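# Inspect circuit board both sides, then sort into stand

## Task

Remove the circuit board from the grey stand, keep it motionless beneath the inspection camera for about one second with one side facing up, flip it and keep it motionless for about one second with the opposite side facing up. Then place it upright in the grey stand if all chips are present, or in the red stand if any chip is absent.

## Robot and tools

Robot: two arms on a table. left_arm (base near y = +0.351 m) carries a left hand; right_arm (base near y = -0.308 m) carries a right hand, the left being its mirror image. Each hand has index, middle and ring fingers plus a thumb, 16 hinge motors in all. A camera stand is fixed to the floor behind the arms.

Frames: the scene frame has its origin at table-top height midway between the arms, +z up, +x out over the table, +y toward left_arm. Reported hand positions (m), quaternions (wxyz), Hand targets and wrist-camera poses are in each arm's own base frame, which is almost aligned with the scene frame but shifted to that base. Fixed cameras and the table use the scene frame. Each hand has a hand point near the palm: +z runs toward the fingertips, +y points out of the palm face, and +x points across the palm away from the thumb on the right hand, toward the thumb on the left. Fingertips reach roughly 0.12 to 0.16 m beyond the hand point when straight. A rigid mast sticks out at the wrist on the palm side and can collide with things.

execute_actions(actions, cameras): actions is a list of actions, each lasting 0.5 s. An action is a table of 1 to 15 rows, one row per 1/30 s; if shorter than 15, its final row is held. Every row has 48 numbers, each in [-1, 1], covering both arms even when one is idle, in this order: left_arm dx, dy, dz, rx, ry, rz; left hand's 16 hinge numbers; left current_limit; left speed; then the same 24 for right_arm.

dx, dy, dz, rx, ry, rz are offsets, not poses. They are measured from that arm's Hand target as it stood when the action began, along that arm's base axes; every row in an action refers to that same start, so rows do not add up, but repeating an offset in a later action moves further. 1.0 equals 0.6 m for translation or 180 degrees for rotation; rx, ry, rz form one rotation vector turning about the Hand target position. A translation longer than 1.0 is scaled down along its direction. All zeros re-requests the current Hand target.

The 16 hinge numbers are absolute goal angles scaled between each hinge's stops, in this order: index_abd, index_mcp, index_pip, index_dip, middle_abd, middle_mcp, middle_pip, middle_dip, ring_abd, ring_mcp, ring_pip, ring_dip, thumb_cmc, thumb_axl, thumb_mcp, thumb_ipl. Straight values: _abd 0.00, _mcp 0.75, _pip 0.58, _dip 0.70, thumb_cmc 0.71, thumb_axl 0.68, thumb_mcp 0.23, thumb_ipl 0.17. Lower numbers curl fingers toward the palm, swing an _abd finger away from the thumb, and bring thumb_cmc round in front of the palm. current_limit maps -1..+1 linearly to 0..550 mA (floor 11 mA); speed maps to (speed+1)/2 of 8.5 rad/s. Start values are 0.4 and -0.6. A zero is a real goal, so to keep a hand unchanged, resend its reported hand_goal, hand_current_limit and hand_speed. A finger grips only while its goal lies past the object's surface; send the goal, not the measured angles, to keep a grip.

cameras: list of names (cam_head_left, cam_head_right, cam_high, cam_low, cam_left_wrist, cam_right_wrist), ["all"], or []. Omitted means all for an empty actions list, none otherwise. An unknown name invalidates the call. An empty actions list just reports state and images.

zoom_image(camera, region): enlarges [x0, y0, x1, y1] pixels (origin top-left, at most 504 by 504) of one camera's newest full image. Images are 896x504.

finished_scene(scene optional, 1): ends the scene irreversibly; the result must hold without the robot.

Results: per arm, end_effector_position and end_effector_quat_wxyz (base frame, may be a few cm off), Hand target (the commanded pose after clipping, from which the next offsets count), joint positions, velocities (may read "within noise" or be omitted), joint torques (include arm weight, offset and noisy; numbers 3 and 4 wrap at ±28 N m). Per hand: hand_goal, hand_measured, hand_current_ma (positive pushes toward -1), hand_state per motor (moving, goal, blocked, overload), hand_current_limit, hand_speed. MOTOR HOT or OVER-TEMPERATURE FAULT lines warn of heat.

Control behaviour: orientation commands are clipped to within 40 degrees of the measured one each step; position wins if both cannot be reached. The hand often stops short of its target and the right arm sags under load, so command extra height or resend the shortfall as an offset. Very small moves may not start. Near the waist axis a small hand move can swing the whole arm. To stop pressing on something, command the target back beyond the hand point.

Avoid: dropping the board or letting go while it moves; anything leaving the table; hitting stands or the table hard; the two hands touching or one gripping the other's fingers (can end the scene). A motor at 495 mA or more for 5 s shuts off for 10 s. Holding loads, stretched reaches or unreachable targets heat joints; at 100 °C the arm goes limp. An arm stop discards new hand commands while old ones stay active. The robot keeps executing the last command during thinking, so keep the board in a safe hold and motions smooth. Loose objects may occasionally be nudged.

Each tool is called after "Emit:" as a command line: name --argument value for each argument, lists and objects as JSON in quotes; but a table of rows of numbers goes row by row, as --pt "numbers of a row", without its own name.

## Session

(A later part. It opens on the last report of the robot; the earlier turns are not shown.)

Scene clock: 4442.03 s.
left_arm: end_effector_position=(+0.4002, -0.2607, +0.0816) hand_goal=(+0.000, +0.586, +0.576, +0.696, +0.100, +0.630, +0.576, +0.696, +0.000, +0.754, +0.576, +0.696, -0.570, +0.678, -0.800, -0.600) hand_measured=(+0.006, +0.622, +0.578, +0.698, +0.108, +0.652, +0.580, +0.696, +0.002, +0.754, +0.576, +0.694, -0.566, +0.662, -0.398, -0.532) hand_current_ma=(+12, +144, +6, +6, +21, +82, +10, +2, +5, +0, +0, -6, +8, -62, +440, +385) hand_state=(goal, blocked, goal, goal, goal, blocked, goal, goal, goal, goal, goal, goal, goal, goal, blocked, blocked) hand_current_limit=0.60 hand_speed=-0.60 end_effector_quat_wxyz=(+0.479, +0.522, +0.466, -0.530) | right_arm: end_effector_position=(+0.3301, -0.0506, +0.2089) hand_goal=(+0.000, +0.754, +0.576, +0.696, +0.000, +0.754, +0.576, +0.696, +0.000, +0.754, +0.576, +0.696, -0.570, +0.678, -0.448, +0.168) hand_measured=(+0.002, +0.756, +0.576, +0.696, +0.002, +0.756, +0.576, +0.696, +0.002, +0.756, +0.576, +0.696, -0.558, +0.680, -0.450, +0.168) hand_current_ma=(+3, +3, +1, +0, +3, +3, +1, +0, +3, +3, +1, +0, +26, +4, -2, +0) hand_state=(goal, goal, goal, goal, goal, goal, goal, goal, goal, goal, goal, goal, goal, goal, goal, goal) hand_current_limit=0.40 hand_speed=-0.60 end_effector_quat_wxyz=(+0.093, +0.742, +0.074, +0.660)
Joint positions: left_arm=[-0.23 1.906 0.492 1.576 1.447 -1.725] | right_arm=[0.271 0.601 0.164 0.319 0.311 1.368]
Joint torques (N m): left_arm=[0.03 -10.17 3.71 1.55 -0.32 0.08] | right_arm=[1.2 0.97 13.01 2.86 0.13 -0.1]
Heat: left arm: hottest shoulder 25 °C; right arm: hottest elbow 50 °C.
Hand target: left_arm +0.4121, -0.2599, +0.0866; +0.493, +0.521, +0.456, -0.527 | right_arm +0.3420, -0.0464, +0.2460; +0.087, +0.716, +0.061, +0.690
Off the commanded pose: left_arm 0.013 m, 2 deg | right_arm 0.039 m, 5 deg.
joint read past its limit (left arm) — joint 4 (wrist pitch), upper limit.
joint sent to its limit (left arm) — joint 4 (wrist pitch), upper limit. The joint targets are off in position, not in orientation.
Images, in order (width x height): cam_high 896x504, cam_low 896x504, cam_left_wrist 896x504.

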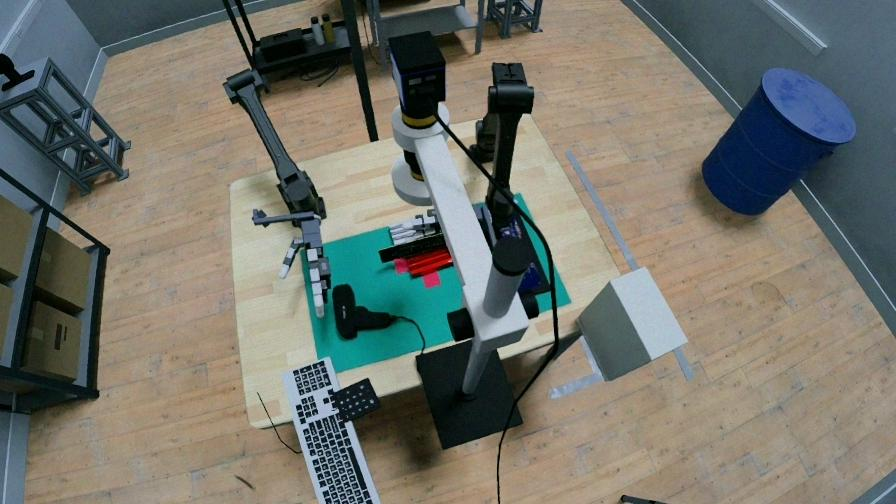

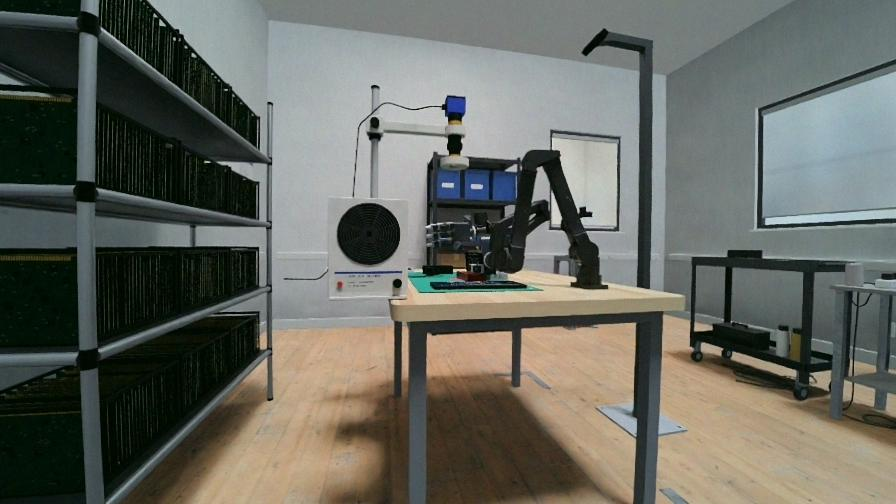

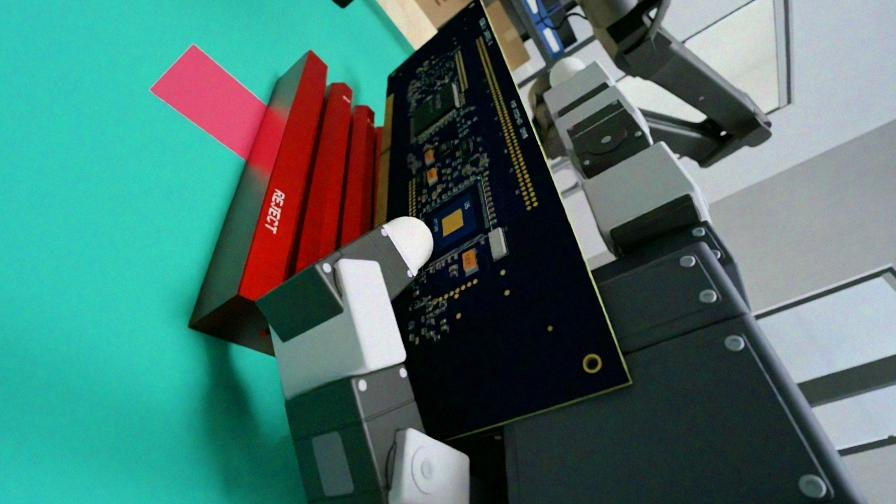

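Emit:
execute_actions --actions '[[[0.0,0,0.003,0,0.0,0.0,0,0.56,0.576,0.696,0.1,0.63,0.576,0.696,0,0.754,0.576,0.696,-0.571,0.678,-0.8,-0.6,0.6,-0.6,0,0,0,0,0,0,0,0.754,0.576,0.696,0,0.754,0.576,0.696,0,0.754,0.576,0.696,-0.571,0.678,-0.449,0.168,0.4,-0.6]]]' --cameras '["cam_left_wrist","cam_high"]'

Emit:
zoom_image --camera "cam_left_wrist" --region '[280, 75, 390, 205]'

Emit:
zoom_image --camera "cam_high" --region '[380, 230, 450, 285]'

Emit:
zoom_image --camera "cam_left_wrist" --region '[340, 180, 400, 240]'

Scene clock: 4464.77 s.
left_arm: end_effector_position=(+0.4002, -0.2607, +0.0814) hand_goal=(+0.000, +0.560, +0.576, +0.696, +0.100, +0.630, +0.576, +0.696, +0.000, +0.754, +0.576, +0.696, -0.570, +0.678, -0.800, -0.600) hand_measured=(+0.006, +0.620, +0.580, +0.698, +0.108, +0.652, +0.580, +0.696, +0.002, +0.754, +0.576, +0.694, -0.566, +0.662, -0.398, -0.532) hand_current_ma=(+12, +252, +12, +6, +21, +79, +10, +2, +5, +0, +0, -6, +8, -62, +440, +385) hand_state=(goal, blocked, goal, goal, goal, blocked, goal, goal, goal, goal, goal, goal, goal, goal, blocked, blocked) hand_current_limit=0.60 hand_speed=-0.60 end_effector_quat_wxyz=(+0.478, +0.522, +0.467, -0.531) | right_arm: end_effector_position=(+0.3301, -0.0506, +0.2089) hand_goal=(+0.000, +0.754, +0.576, +0.696, +0.000, +0.754, +0.576, +0.696, +0.000, +0.754, +0.576, +0.696, -0.570, +0.678, -0.448, +0.168) hand_measured=(+0.002, +0.756, +0.576, +0.696, +0.002, +0.756, +0.576, +0.696, +0.002, +0.756, +0.576, +0.696, -0.558, +0.680, -0.450, +0.168) hand_current_ma=(+3, +3, +1, +0, +3, +3, +1, +0, +3, +3, +1, +0, +26, +4, -2, +0) hand_state=(goal, goal, goal, goal, goal, goal, goal, goal, goal, goal, goal, goal, goal, goal, goal, goal) hand_current_limit=0.40 hand_speed=-0.60 end_effector_quat_wxyz=(+0.093, +0.742, +0.074, +0.660)
Joint positions: left_arm=[-0.23 1.906 0.492 1.576 1.447 -1.729] | right_arm=[0.271 0.601 0.164 0.319 0.311 1.368]
Joint torques (N m): left_arm=[-0.09 -10.58 3.69 1.54 -0.32 0.05] | right_arm=[1.26 1.55 12.83 2.85 0.11 -0.11]
Heat: left arm: hottest shoulder 25 °C; right arm: hottest elbow 50 °C.
Hand target: left_arm +0.4121, -0.2599, +0.0884; +0.493, +0.521, +0.456, -0.527 | right_arm +0.3420, -0.0464, +0.2460; +0.087, +0.716, +0.061, +0.690
Off the commanded pose: left_arm 0.014 m, 2 deg | right_arm 0.039 m, 5 deg.
joint read past its limit (left arm) — joint 4 (wrist pitch), upper limit.
joint sent to its limit (left arm) — joint 4 (wrist pitch), upper limit. The joint targets are off in position, not in orientation.
Images, in order (width x height): cam_high 896x504, cam_left_wrist 896x504.

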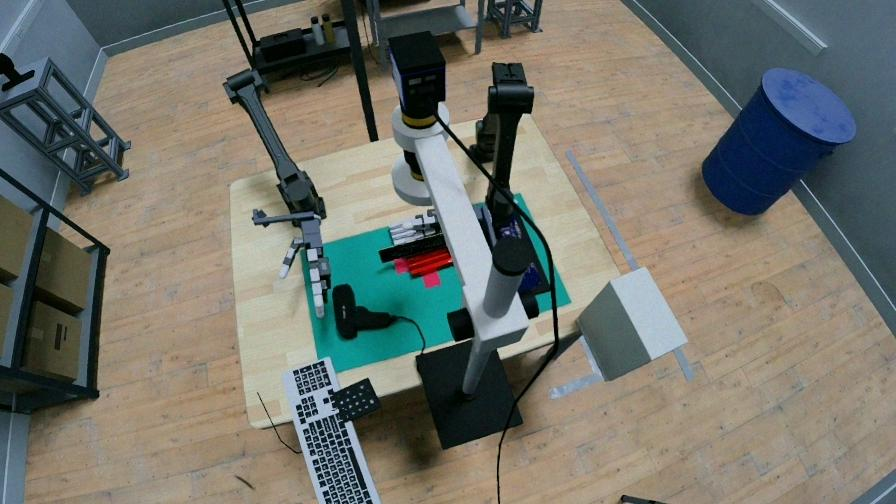

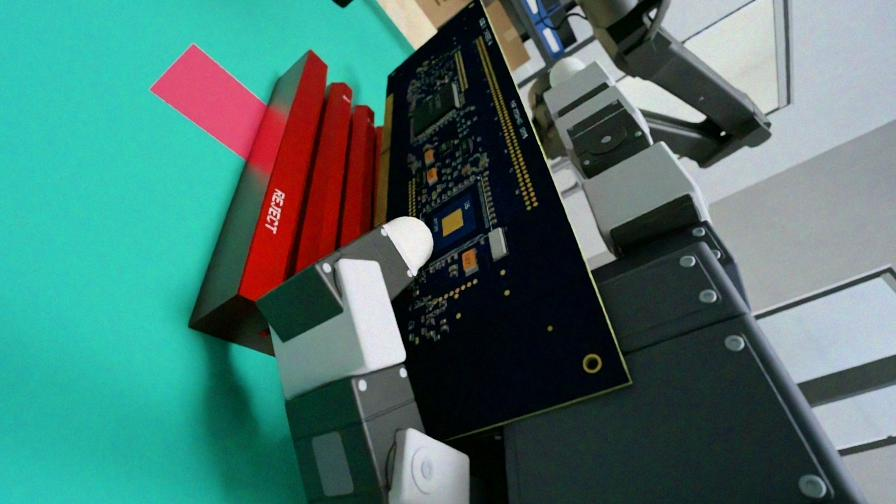

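Scaled by 3.877 from the camera's 896x504 image, which has a finer 1280x720 frame.

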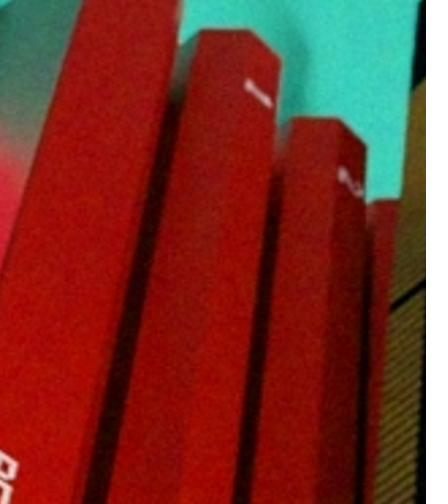

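Scaled by 7.200 from the camera's 896x504 image, which has a finer 1280x720 frame.

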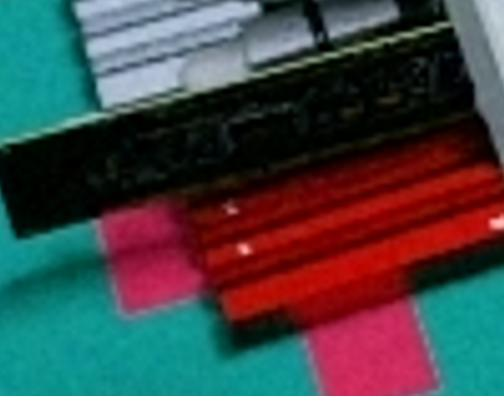

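Scaled by 8.400 from the camera's 896x504 image, which has a finer 1280x720 frame.

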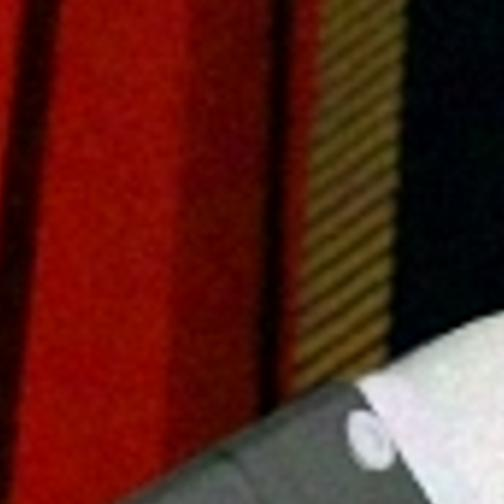

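Emit:
execute_actions --actions '[[[0.0,0,0.007,0,0.0,0.0,0,0.575,0.576,0.696,0.1,0.63,0.576,0.696,0,0.754,0.576,0.696,-0.571,0.678,-0.8,-0.6,0.6,-0.6,0,0,0,0,0,0,0,0.754,0.576,0.696,0,0.754,0.576,0.696,0,0.754,0.576,0.696,-0.571,0.678,-0.449,0.168,0.4,-0.6]]]' --cameras '["cam_left_wrist","cam_high"]'

Emit:
zoom_image --camera "cam_left_wrist" --region '[280, 75, 390, 205]'

Emit:
zoom_image --camera "cam_high" --region '[380, 230, 450, 285]'

Emit:
zoom_image --camera "cam_left_wrist" --region '[340, 180, 400, 240]'

Scene clock: 4476.83 s.
left_arm: end_effector_position=(+0.4004, -0.2606, +0.0817) hand_goal=(+0.000, +0.576, +0.576, +0.696, +0.100, +0.630, +0.576, +0.696, +0.000, +0.754, +0.576, +0.696, -0.570, +0.678, -0.800, -0.600) hand_measured=(+0.006, +0.620, +0.580, +0.698, +0.108, +0.652, +0.580, +0.696, +0.002, +0.754, +0.576, +0.694, -0.568, +0.662, -0.398, -0.532) hand_current_ma=(+12, +176, +12, +6, +21, +79, +10, +2, +5, +0, +0, -6, +8, -62, +440, +385) hand_state=(goal, blocked, goal, goal, goal, blocked, goal, goal, goal, goal, goal, goal, goal, goal, blocked, blocked) hand_current_limit=0.60 hand_speed=-0.60 end_effector_quat_wxyz=(+0.478, +0.520, +0.468, -0.531) | right_arm: end_effector_position=(+0.3301, -0.0506, +0.2089) hand_goal=(+0.000, +0.754, +0.576, +0.696, +0.000, +0.754, +0.576, +0.696, +0.000, +0.754, +0.576, +0.696, -0.570, +0.678, -0.448, +0.168) hand_measured=(+0.002, +0.756, +0.576, +0.696, +0.002, +0.756, +0.576, +0.696, +0.002, +0.756, +0.576, +0.696, -0.558, +0.680, -0.450, +0.168) hand_current_ma=(+3, +3, +1, +0, +3, +3, +1, +0, +3, +3, +1, +0, +26, +4, -2, +0) hand_state=(goal, goal, goal, goal, goal, goal, goal, goal, goal, goal, goal, goal, goal, goal, goal, goal) hand_current_limit=0.40 hand_speed=-0.60 end_effector_quat_wxyz=(+0.093, +0.742, +0.074, +0.660)
Joint positions: left_arm=[-0.23 1.904 0.492 1.576 1.445 -1.733] | right_arm=[0.271 0.601 0.164 0.319 0.311 1.368]
Joint torques (N m): left_arm=[-0.03 -11.52 3.64 1.54 -0.3 0] | right_arm=[0.79 1.61 12.92 2.91 0.1 -0.12]
Heat: left arm: hottest shoulder 26 °C; right arm: hottest elbow 50 °C.
Hand target: left_arm +0.4121, -0.2599, +0.0926; +0.493, +0.521, +0.456, -0.527 | right_arm +0.3420, -0.0464, +0.2460; +0.087, +0.716, +0.061, +0.690
Off the commanded pose: left_arm 0.016 m, 2 deg | right_arm 0.039 m, 5 deg.
joint read past its limit (left arm) — joint 4 (wrist pitch), upper limit.
joint sent to its limit (left arm) — joint 4 (wrist pitch), upper limit. The joint targets are off in position, not in orientation.
Images, in order (width x height): cam_high 896x504, cam_left_wrist 896x504.

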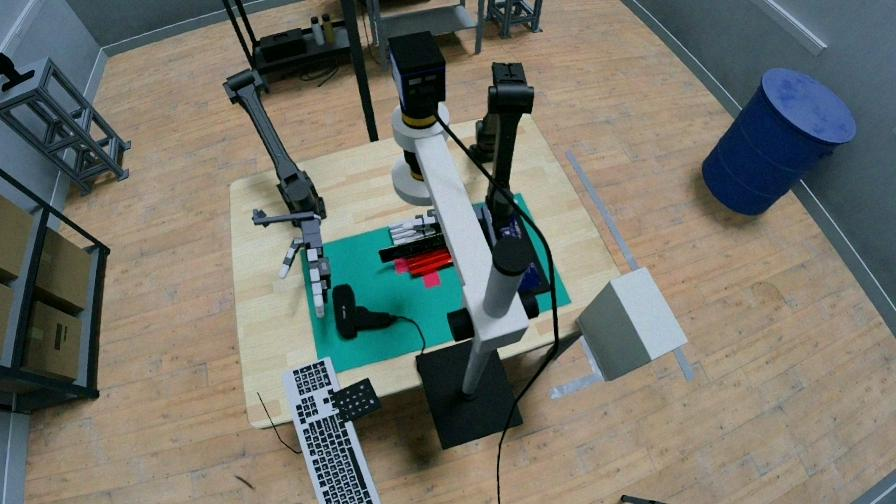

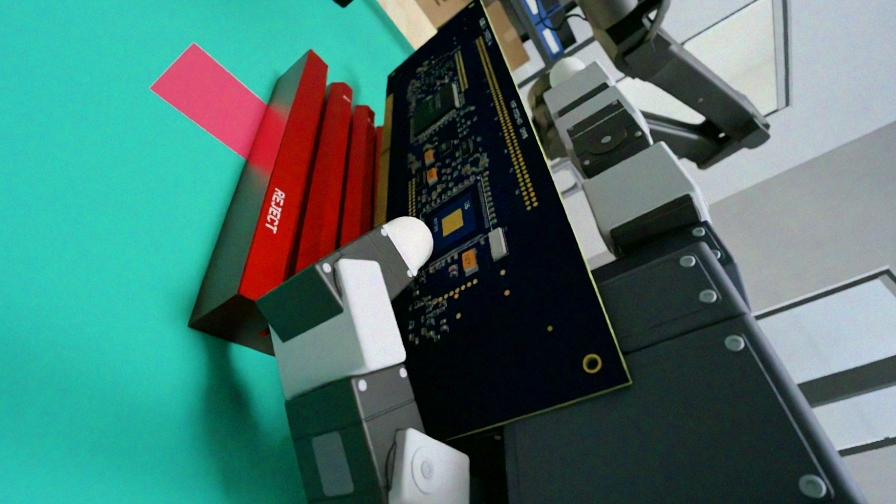

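Scaled by 3.877 from the camera's 896x504 image, which has a finer 1280x720 frame.

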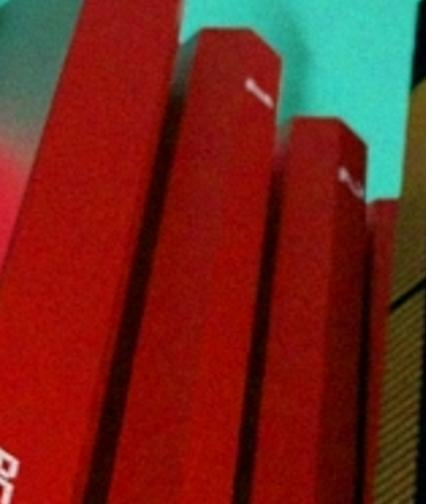

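Scaled by 7.200 from the camera's 896x504 image, which has a finer 1280x720 frame.

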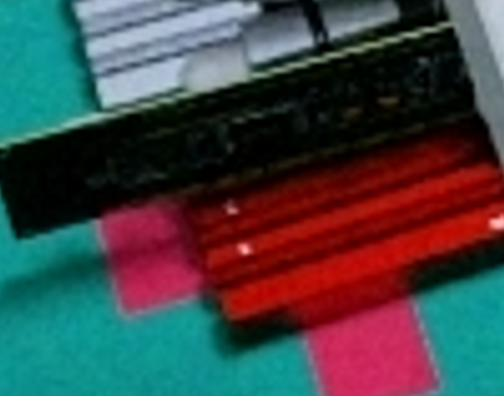

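Scaled by 8.400 from the camera's 896x504 image, which has a finer 1280x720 frame.

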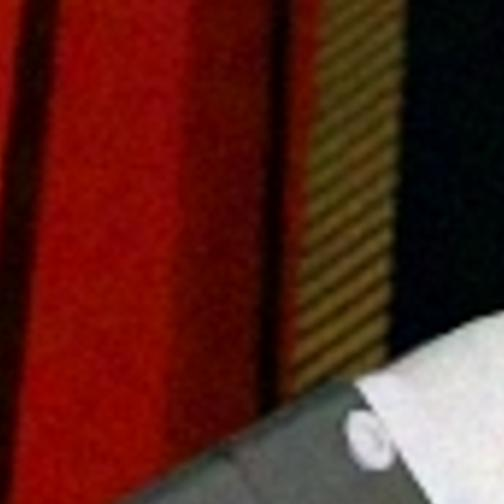

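Emit:
execute_actions --actions '[[[0.0,0,0.007,0,0.0,0.0,0,0.585,0.576,0.696,0.1,0.63,0.576,0.696,0,0.754,0.576,0.696,-0.571,0.678,-0.8,-0.6,0.6,-0.6,0,0,0,0,0,0,0,0.754,0.576,0.696,0,0.754,0.576,0.696,0,0.754,0.576,0.696,-0.571,0.678,-0.449,0.168,0.4,-0.6]]]' --cameras '["cam_left_wrist","cam_high"]'

Emit:
zoom_image --camera "cam_left_wrist" --region '[280, 75, 390, 205]'

Emit:
zoom_image --camera "cam_high" --region '[380, 230, 450, 285]'

Emit:
zoom_image --camera "cam_left_wrist" --region '[340, 180, 400, 240]'

Scene clock: 4487.70 s.
left_arm: end_effector_position=(+0.4005, -0.2600, +0.0809) hand_goal=(+0.000, +0.586, +0.576, +0.696, +0.100, +0.630, +0.576, +0.696, +0.000, +0.754, +0.576, +0.696, -0.570, +0.678, -0.800, -0.600) hand_measured=(+0.008, +0.620, +0.580, +0.698, +0.108, +0.652, +0.580, +0.696, +0.002, +0.754, +0.576, +0.694, -0.568, +0.662, -0.398, -0.532) hand_current_ma=(+20, +131, +13, +6, +21, +79, +10, +2, +5, +0, +0, -6, +8, -62, +440, +385) hand_state=(goal, blocked, goal, goal, goal, blocked, goal, goal, goal, goal, goal, goal, goal, goal, blocked, blocked) hand_current_limit=0.60 hand_speed=-0.60 end_effector_quat_wxyz=(+0.474, +0.517, +0.472, -0.534) | right_arm: end_effector_position=(+0.3301, -0.0506, +0.2089) hand_goal=(+0.000, +0.754, +0.576, +0.696, +0.000, +0.754, +0.576, +0.696, +0.000, +0.754, +0.576, +0.696, -0.570, +0.678, -0.448, +0.168) hand_measured=(+0.002, +0.756, +0.576, +0.696, +0.002, +0.756, +0.576, +0.696, +0.002, +0.756, +0.576, +0.696, -0.558, +0.680, -0.450, +0.168) hand_current_ma=(+3, +3, +1, +0, +3, +3, +1, +0, +3, +3, +1, +0, +26, +4, -2, +0) hand_state=(goal, goal, goal, goal, goal, goal, goal, goal, goal, goal, goal, goal, goal, goal, goal, goal) hand_current_limit=0.40 hand_speed=-0.60 end_effector_quat_wxyz=(+0.093, +0.742, +0.074, +0.660)
Joint positions: left_arm=[-0.228 1.903 0.492 1.575 1.445 -1.747] | right_arm=[0.271 0.601 0.164 0.319 0.311 1.368]
Joint torques (N m): left_arm=[0.03 -12.28 3.59 1.55 -0.29 0.02] | right_arm=[1.49 1.44 12.97 2.86 0.11 -0.15]
Heat: left arm: hottest shoulder 26 °C; right arm: hottest elbow 50 °C.
Hand target: left_arm +0.4121, -0.2599, +0.0968; +0.493, +0.521, +0.456, -0.527 | right_arm +0.3420, -0.0464, +0.2460; +0.087, +0.716, +0.061, +0.690
Off the commanded pose: left_arm 0.020 m, 3 deg | right_arm 0.039 m, 5 deg.
joint read past its limit (left arm) — joint 4 (wrist pitch), upper limit.
joint sent to its limit (left arm) — joint 4 (wrist pitch), upper limit. The joint targets are off in position, not in orientation.
Images, in order (width x height): cam_high 896x504, cam_left_wrist 896x504.

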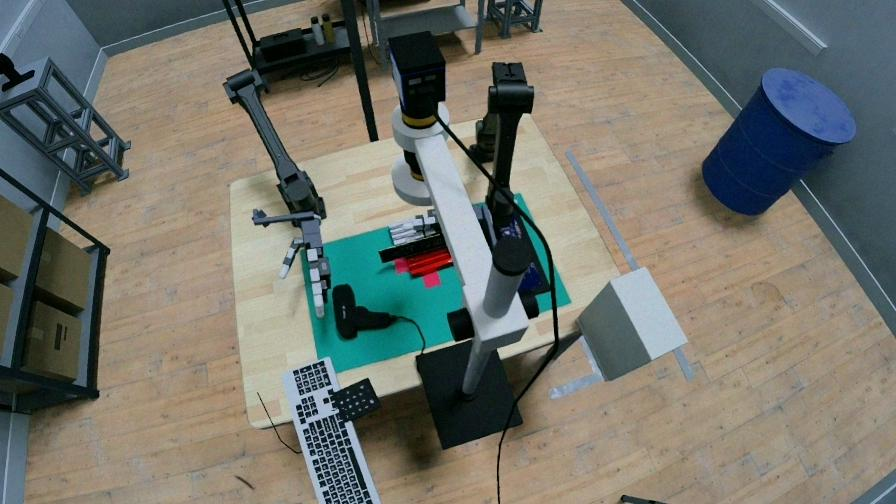

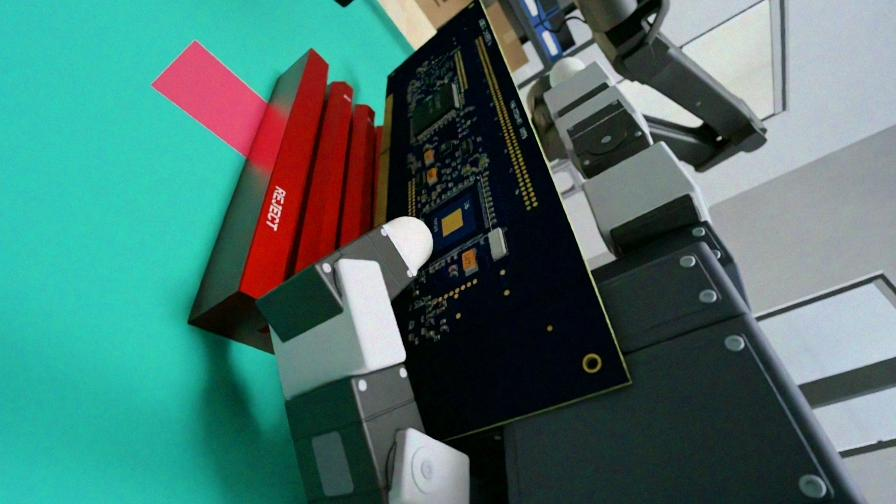

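Scaled by 3.877 from the camera's 896x504 image, which has a finer 1280x720 frame.

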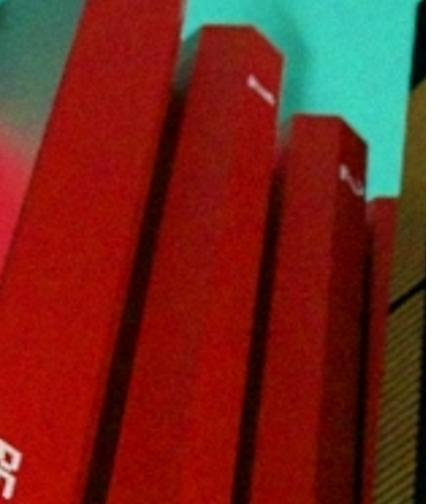

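Scaled by 7.200 from the camera's 896x504 image, which has a finer 1280x720 frame.

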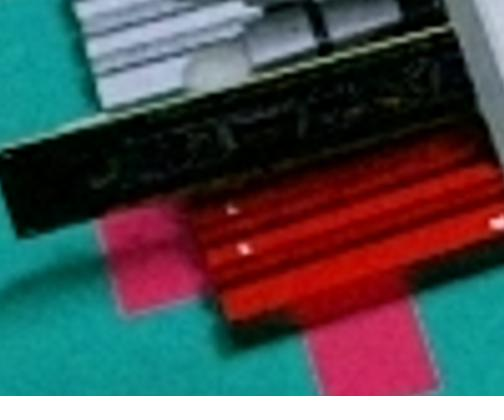

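Scaled by 8.400 from the camera's 896x504 image, which has a finer 1280x720 frame.

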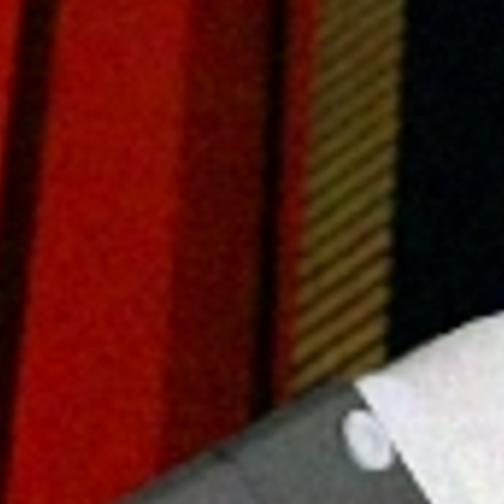

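Emit:
execute_actions --actions '[[[0.0,0,0.006,0,-0.004,0.0,0,0.585,0.576,0.696,0.1,0.63,0.576,0.696,0,0.754,0.576,0.696,-0.571,0.678,-0.8,-0.6,0.6,-0.6,0,0,0,0,0,0,0,0.754,0.576,0.696,0,0.754,0.576,0.696,0,0.754,0.576,0.696,-0.571,0.678,-0.449,0.168,0.4,-0.6]]]' --cameras '["cam_left_wrist","cam_high"]'

Emit:
zoom_image --camera "cam_left_wrist" --region '[280, 75, 390, 205]'

Emit:
zoom_image --camera "cam_high" --region '[380, 230, 450, 285]'

Emit:
zoom_image --camera "cam_left_wrist" --region '[340, 180, 400, 240]'

Scene clock: 4494.40 s.
left_arm: end_effector_position=(+0.4009, -0.2601, +0.0842) hand_goal=(+0.000, +0.586, +0.576, +0.696, +0.100, +0.630, +0.576, +0.696, +0.000, +0.754, +0.576, +0.696, -0.570, +0.678, -0.800, -0.600) hand_measured=(+0.008, +0.620, +0.580, +0.698, +0.108, +0.652, +0.580, +0.696, +0.002, +0.754, +0.576, +0.694, -0.568, +0.662, -0.398, -0.532) hand_current_ma=(+21, +131, +13, +6, +21, +79, +10, +2, +5, +0, +0, -6, +8, -62, +440, +385) hand_state=(goal, blocked, goal, goal, goal, blocked, goal, goal, goal, goal, goal, goal, goal, goal, blocked, blocked) hand_current_limit=0.60 hand_speed=-0.60 end_effector_quat_wxyz=(+0.477, +0.518, +0.470, -0.532) | right_arm: end_effector_position=(+0.3301, -0.0506, +0.2089) hand_goal=(+0.000, +0.754, +0.576, +0.696, +0.000, +0.754, +0.576, +0.696, +0.000, +0.754, +0.576, +0.696, -0.570, +0.678, -0.448, +0.168) hand_measured=(+0.002, +0.756, +0.576, +0.696, +0.002, +0.756, +0.576, +0.696, +0.002, +0.756, +0.576, +0.696, -0.558, +0.680, -0.450, +0.168) hand_current_ma=(+3, +3, +1, +0, +3, +3, +1, +0, +3, +3, +1, +0, +26, +4, -2, +0) hand_state=(goal, goal, goal, goal, goal, goal, goal, goal, goal, goal, goal, goal, goal, goal, goal, goal) hand_current_limit=0.40 hand_speed=-0.60 end_effector_quat_wxyz=(+0.093, +0.742, +0.074, +0.660)
Joint positions: left_arm=[-0.228 1.895 0.492 1.575 1.445 -1.747] | right_arm=[0.271 0.601 0.164 0.319 0.311 1.368]
Joint torques (N m): left_arm=[0.03 -12.16 3.6 1.54 -0.26 0.07] | right_arm=[1.14 1.26 13.01 2.95 0.13 -0.15]
Heat: left arm: hottest shoulder 26 °C; right arm: hottest elbow 50 °C.
Hand target: left_arm +0.4121, -0.2599, +0.1004; +0.496, +0.524, +0.453, -0.523 | right_arm +0.3420, -0.0464, +0.2460; +0.087, +0.716, +0.061, +0.690
Off the commanded pose: left_arm 0.020 m, 3 deg | right_arm 0.039 m, 5 deg.
joint read past its limit (left arm) — joint 4 (wrist pitch), upper limit.
joint sent to its limit (left arm) — joint 4 (wrist pitch), upper limit. The joint targets are off in position, not in orientation.
Images, in order (width x height): cam_high 896x504, cam_left_wrist 896x504.

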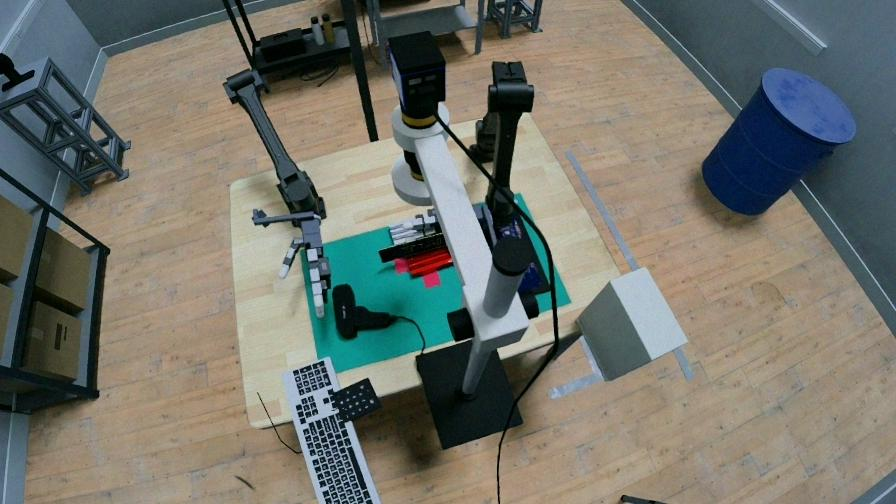

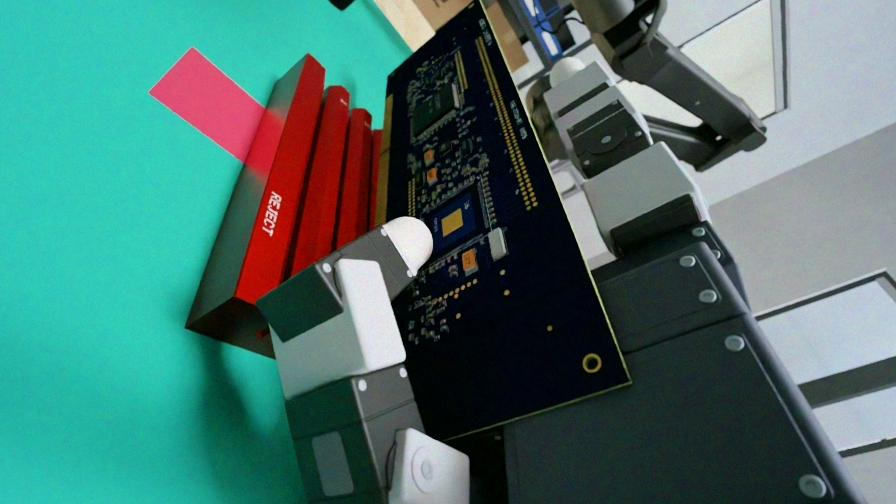

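Scaled by 3.877 from the camera's 896x504 image, which has a finer 1280x720 frame.

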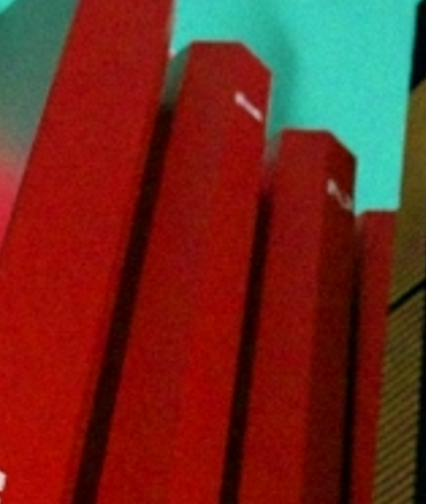

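Scaled by 7.200 from the camera's 896x504 image, which has a finer 1280x720 frame.

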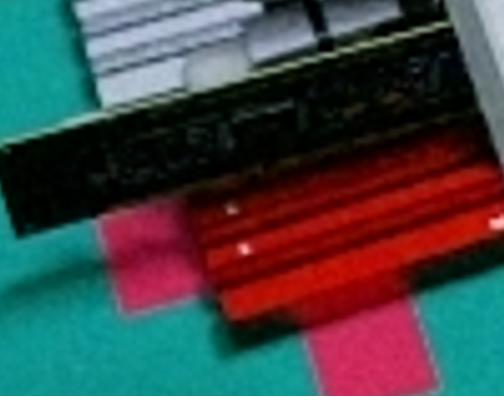

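Scaled by 8.400 from the camera's 896x504 image, which has a finer 1280x720 frame.

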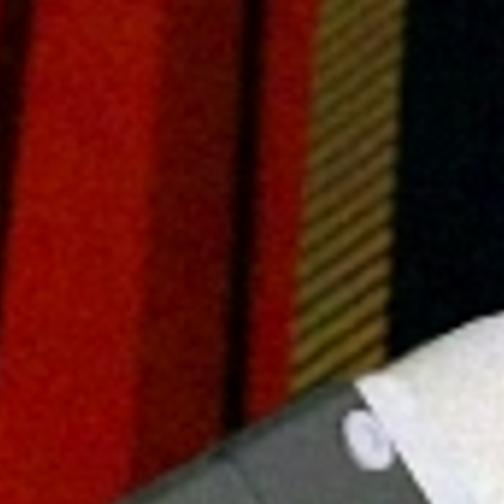

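Emit:
execute_actions --actions '[[[0.0,0,0.0,0,0.0,0.0,0,0.56,0.576,0.696,0.1,0.655,0.576,0.696,0,0.754,0.576,0.696,-0.571,0.678,-0.8,-0.6,0.6,-0.6,0,0,0,0,0,0,0,0.754,0.576,0.696,0,0.754,0.576,0.696,0,0.754,0.576,0.696,-0.571,0.678,-0.449,0.168,0.4,-0.6]]]' --cameras '["cam_left_wrist","cam_high"]'

Emit:
zoom_image --camera "cam_left_wrist" --region '[280, 75, 390, 205]'

Emit:
zoom_image --camera "cam_high" --region '[380, 230, 450, 285]'

Emit:
zoom_image --camera "cam_left_wrist" --region '[340, 180, 400, 240]'

Scene clock: 4506.03 s.
left_arm: end_effector_position=(+0.4009, -0.2601, +0.0842) hand_goal=(+0.000, +0.560, +0.576, +0.696, +0.100, +0.656, +0.576, +0.696, +0.000, +0.754, +0.576, +0.696, -0.570, +0.678, -0.800, -0.600) hand_measured=(+0.010, +0.620, +0.580, +0.698, +0.108, +0.658, +0.578, +0.696, +0.002, +0.754, +0.576, +0.694, -0.568, +0.662, -0.398, -0.532) hand_current_ma=(+25, +252, +13, +6, +21, +3, +7, +2, +5, +0, +0, -6, +8, -62, +440, +385) hand_state=(goal, blocked, goal, goal, goal, goal, goal, goal, goal, goal, goal, goal, goal, goal, blocked, blocked) hand_current_limit=0.60 hand_speed=-0.60 end_effector_quat_wxyz=(+0.477, +0.518, +0.470, -0.532) | right_arm: end_effector_position=(+0.3301, -0.0506, +0.2089) hand_goal=(+0.000, +0.754, +0.576, +0.696, +0.000, +0.754, +0.576, +0.696, +0.000, +0.754, +0.576, +0.696, -0.570, +0.678, -0.448, +0.168) hand_measured=(+0.002, +0.756, +0.576, +0.696, +0.002, +0.756, +0.576, +0.696, +0.002, +0.756, +0.576, +0.696, -0.558, +0.680, -0.450, +0.168) hand_current_ma=(+3, +3, +1, +0, +3, +3, +1, +0, +3, +3, +1, +0, +26, +4, -2, +0) hand_state=(goal, goal, goal, goal, goal, goal, goal, goal, goal, goal, goal, goal, goal, goal, goal, goal) hand_current_limit=0.40 hand_speed=-0.60 end_effector_quat_wxyz=(+0.093, +0.742, +0.074, +0.660)
Joint positions: left_arm=[-0.228 1.895 0.492 1.575 1.445 -1.747] | right_arm=[0.271 0.601 0.164 0.319 0.311 1.368]
Joint torques (N m): left_arm=[-0.03 -12.16 3.62 1.55 -0.26 0.07] | right_arm=[1.08 1.49 13.01 2.76 0.11 -0.15]
Heat: left arm: hottest shoulder 25 °C; right arm: hottest elbow 50 °C.
Hand target: left_arm +0.4121, -0.2599, +0.1004; +0.496, +0.524, +0.453, -0.523 | right_arm +0.3420, -0.0464, +0.2460; +0.087, +0.716, +0.061, +0.690
Off the commanded pose: left_arm 0.020 m, 3 deg | right_arm 0.039 m, 5 deg.
joint read past its limit (left arm) — joint 4 (wrist pitch), upper limit.
joint sent to its limit (left arm) — joint 4 (wrist pitch), upper limit. The joint targets are off in position, not in orientation.
Images, in order (width x height): cam_high 896x504, cam_left_wrist 896x504.

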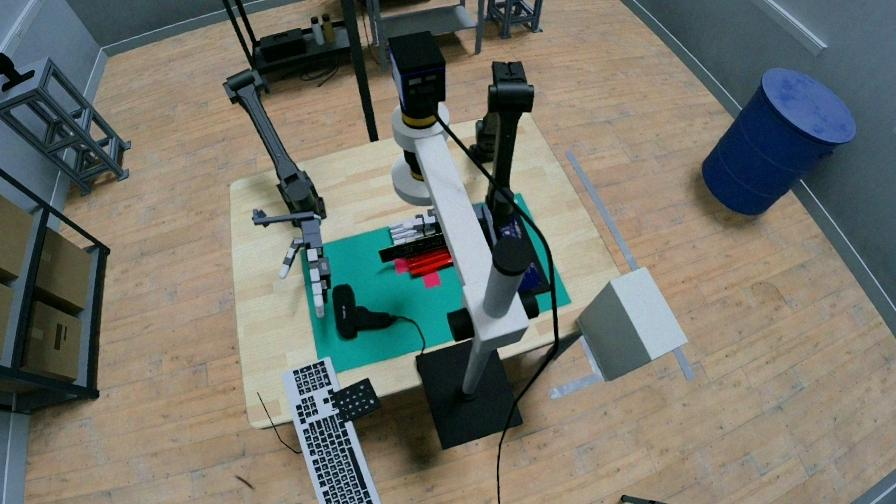

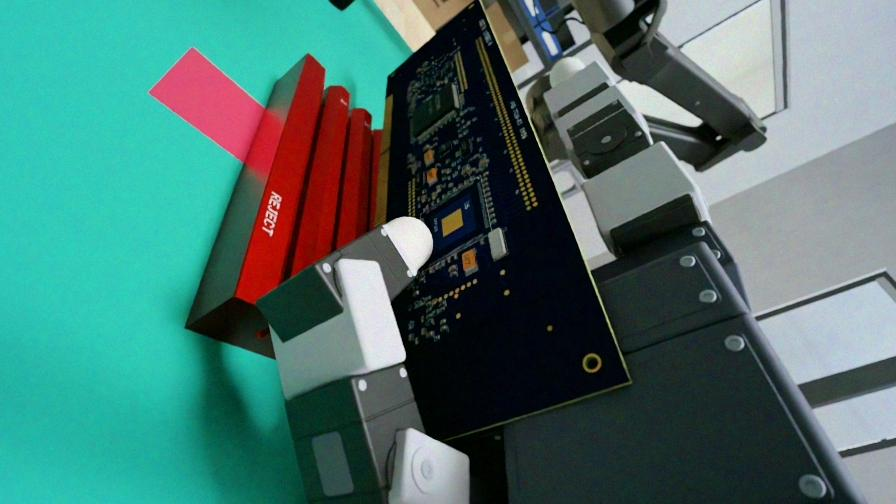

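Scaled by 3.877 from the camera's 896x504 image, which has a finer 1280x720 frame.

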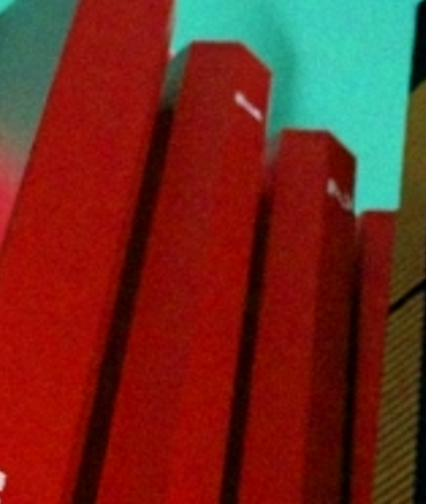

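Scaled by 7.200 from the camera's 896x504 image, which has a finer 1280x720 frame.

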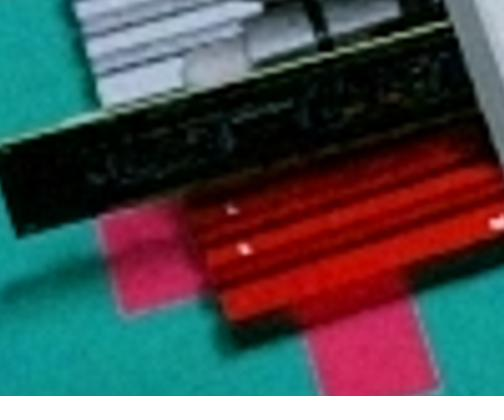

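Scaled by 8.400 from the camera's 896x504 image, which has a finer 1280x720 frame.

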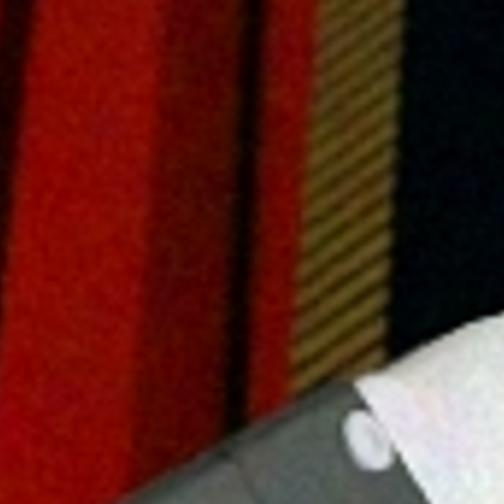

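Emit:
execute_actions --actions '[[[0.0,0,0.0,0,0.0,0.0,0,0.55,0.576,0.696,0.1,0.668,0.576,0.696,0,0.754,0.576,0.696,-0.571,0.678,-0.8,-0.6,0.65,-0.6,0,0,0,0,0,0,0,0.754,0.576,0.696,0,0.754,0.576,0.696,0,0.754,0.576,0.696,-0.571,0.678,-0.449,0.168,0.4,-0.6]]]' --cameras '["cam_left_wrist"]'

Emit:
zoom_image --camera "cam_left_wrist" --region '[280, 75, 390, 205]'

Emit:
zoom_image --camera "cam_left_wrist" --region '[340, 180, 400, 240]'

Scene clock: 4513.30 s.
left_arm: end_effector_position=(+0.4009, -0.2601, +0.0842) hand_goal=(+0.000, +0.550, +0.576, +0.696, +0.100, +0.668, +0.576, +0.696, +0.000, +0.754, +0.576, +0.696, -0.570, +0.678, -0.800, -0.600) hand_measured=(+0.010, +0.620, +0.580, +0.698, +0.108, +0.666, +0.578, +0.696, +0.002, +0.754, +0.576, +0.694, -0.568, +0.662, -0.398, -0.532) hand_current_ma=(+25, +300, +13, +6, +21, -8, +7, +2, +5, +0, +0, -6, +8, -62, +454, +385) hand_state=(goal, blocked, goal, goal, goal, goal, goal, goal, goal, goal, goal, goal, goal, goal, blocked, blocked) hand_current_limit=0.65 hand_speed=-0.60 end_effector_quat_wxyz=(+0.477, +0.518, +0.470, -0.532) | right_arm: end_effector_position=(+0.3301, -0.0506, +0.2089) hand_goal=(+0.000, +0.754, +0.576, +0.696, +0.000, +0.754, +0.576, +0.696, +0.000, +0.754, +0.576, +0.696, -0.570, +0.678, -0.448, +0.168) hand_measured=(+0.002, +0.756, +0.576, +0.696, +0.002, +0.756, +0.576, +0.696, +0.002, +0.756, +0.576, +0.696, -0.558, +0.680, -0.450, +0.168) hand_current_ma=(+3, +3, +1, +0, +3, +3, +1, +0, +3, +3, +1, +0, +26, +4, -2, +0) hand_state=(goal, goal, goal, goal, goal, goal, goal, goal, goal, goal, goal, goal, goal, goal, goal, goal) hand_current_limit=0.40 hand_speed=-0.60 end_effector_quat_wxyz=(+0.093, +0.742, +0.074, +0.660)
Joint positions: left_arm=[-0.228 1.895 0.492 1.575 1.445 -1.747] | right_arm=[0.271 0.601 0.164 0.319 0.311 1.368]
Joint torques (N m): left_arm=[0.03 -12.22 3.6 1.54 -0.26 0.07] | right_arm=[1.32 1.79 12.89 2.84 0.11 -0.1]
Heat: left arm: hottest shoulder 25 °C; right arm: hottest elbow 50 °C.
Hand target: left_arm +0.4121, -0.2599, +0.1004; +0.496, +0.524, +0.453, -0.523 | right_arm +0.3420, -0.0464, +0.2460; +0.087, +0.716, +0.061, +0.690
Off the commanded pose: left_arm 0.020 m, 3 deg | right_arm 0.039 m, 5 deg.
joint read past its limit (left arm) — joint 4 (wrist pitch), upper limit.
joint sent to its limit (left arm) — joint 4 (wrist pitch), upper limit. The joint targets are off in position, not in orientation.
Images, in order (width x height): cam_left_wrist 896x504.

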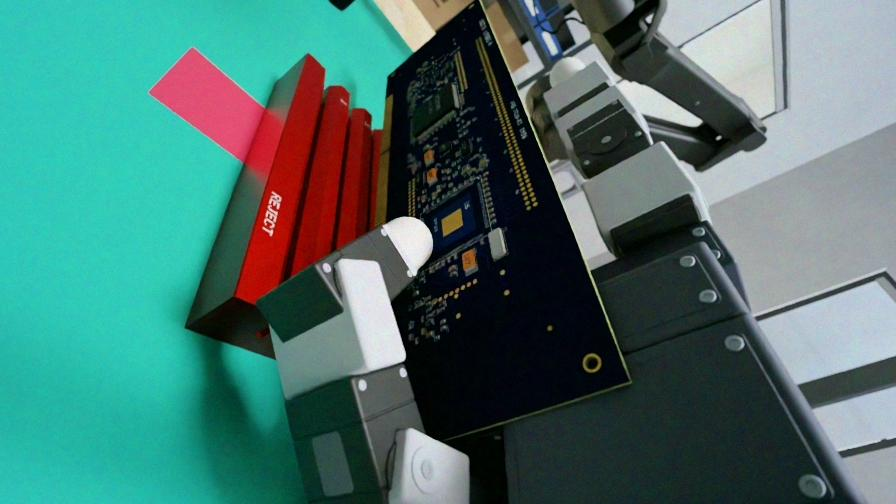

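Scaled by 3.877 from the camera's 896x504 image, which has a finer 1280x720 frame.

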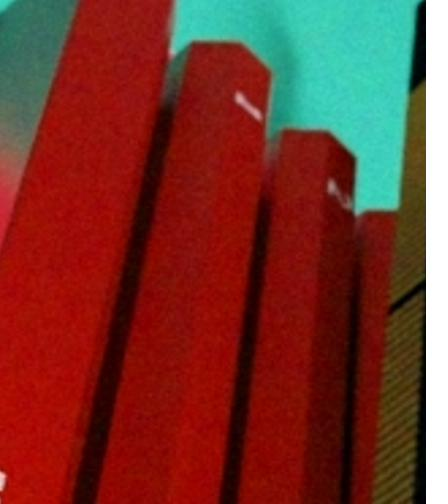

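Scaled by 8.400 from the camera's 896x504 image, which has a finer 1280x720 frame.

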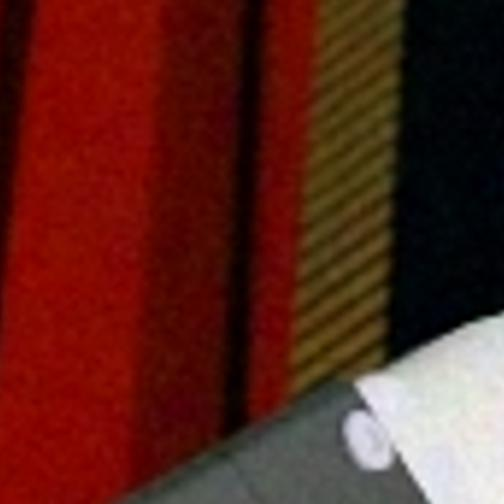

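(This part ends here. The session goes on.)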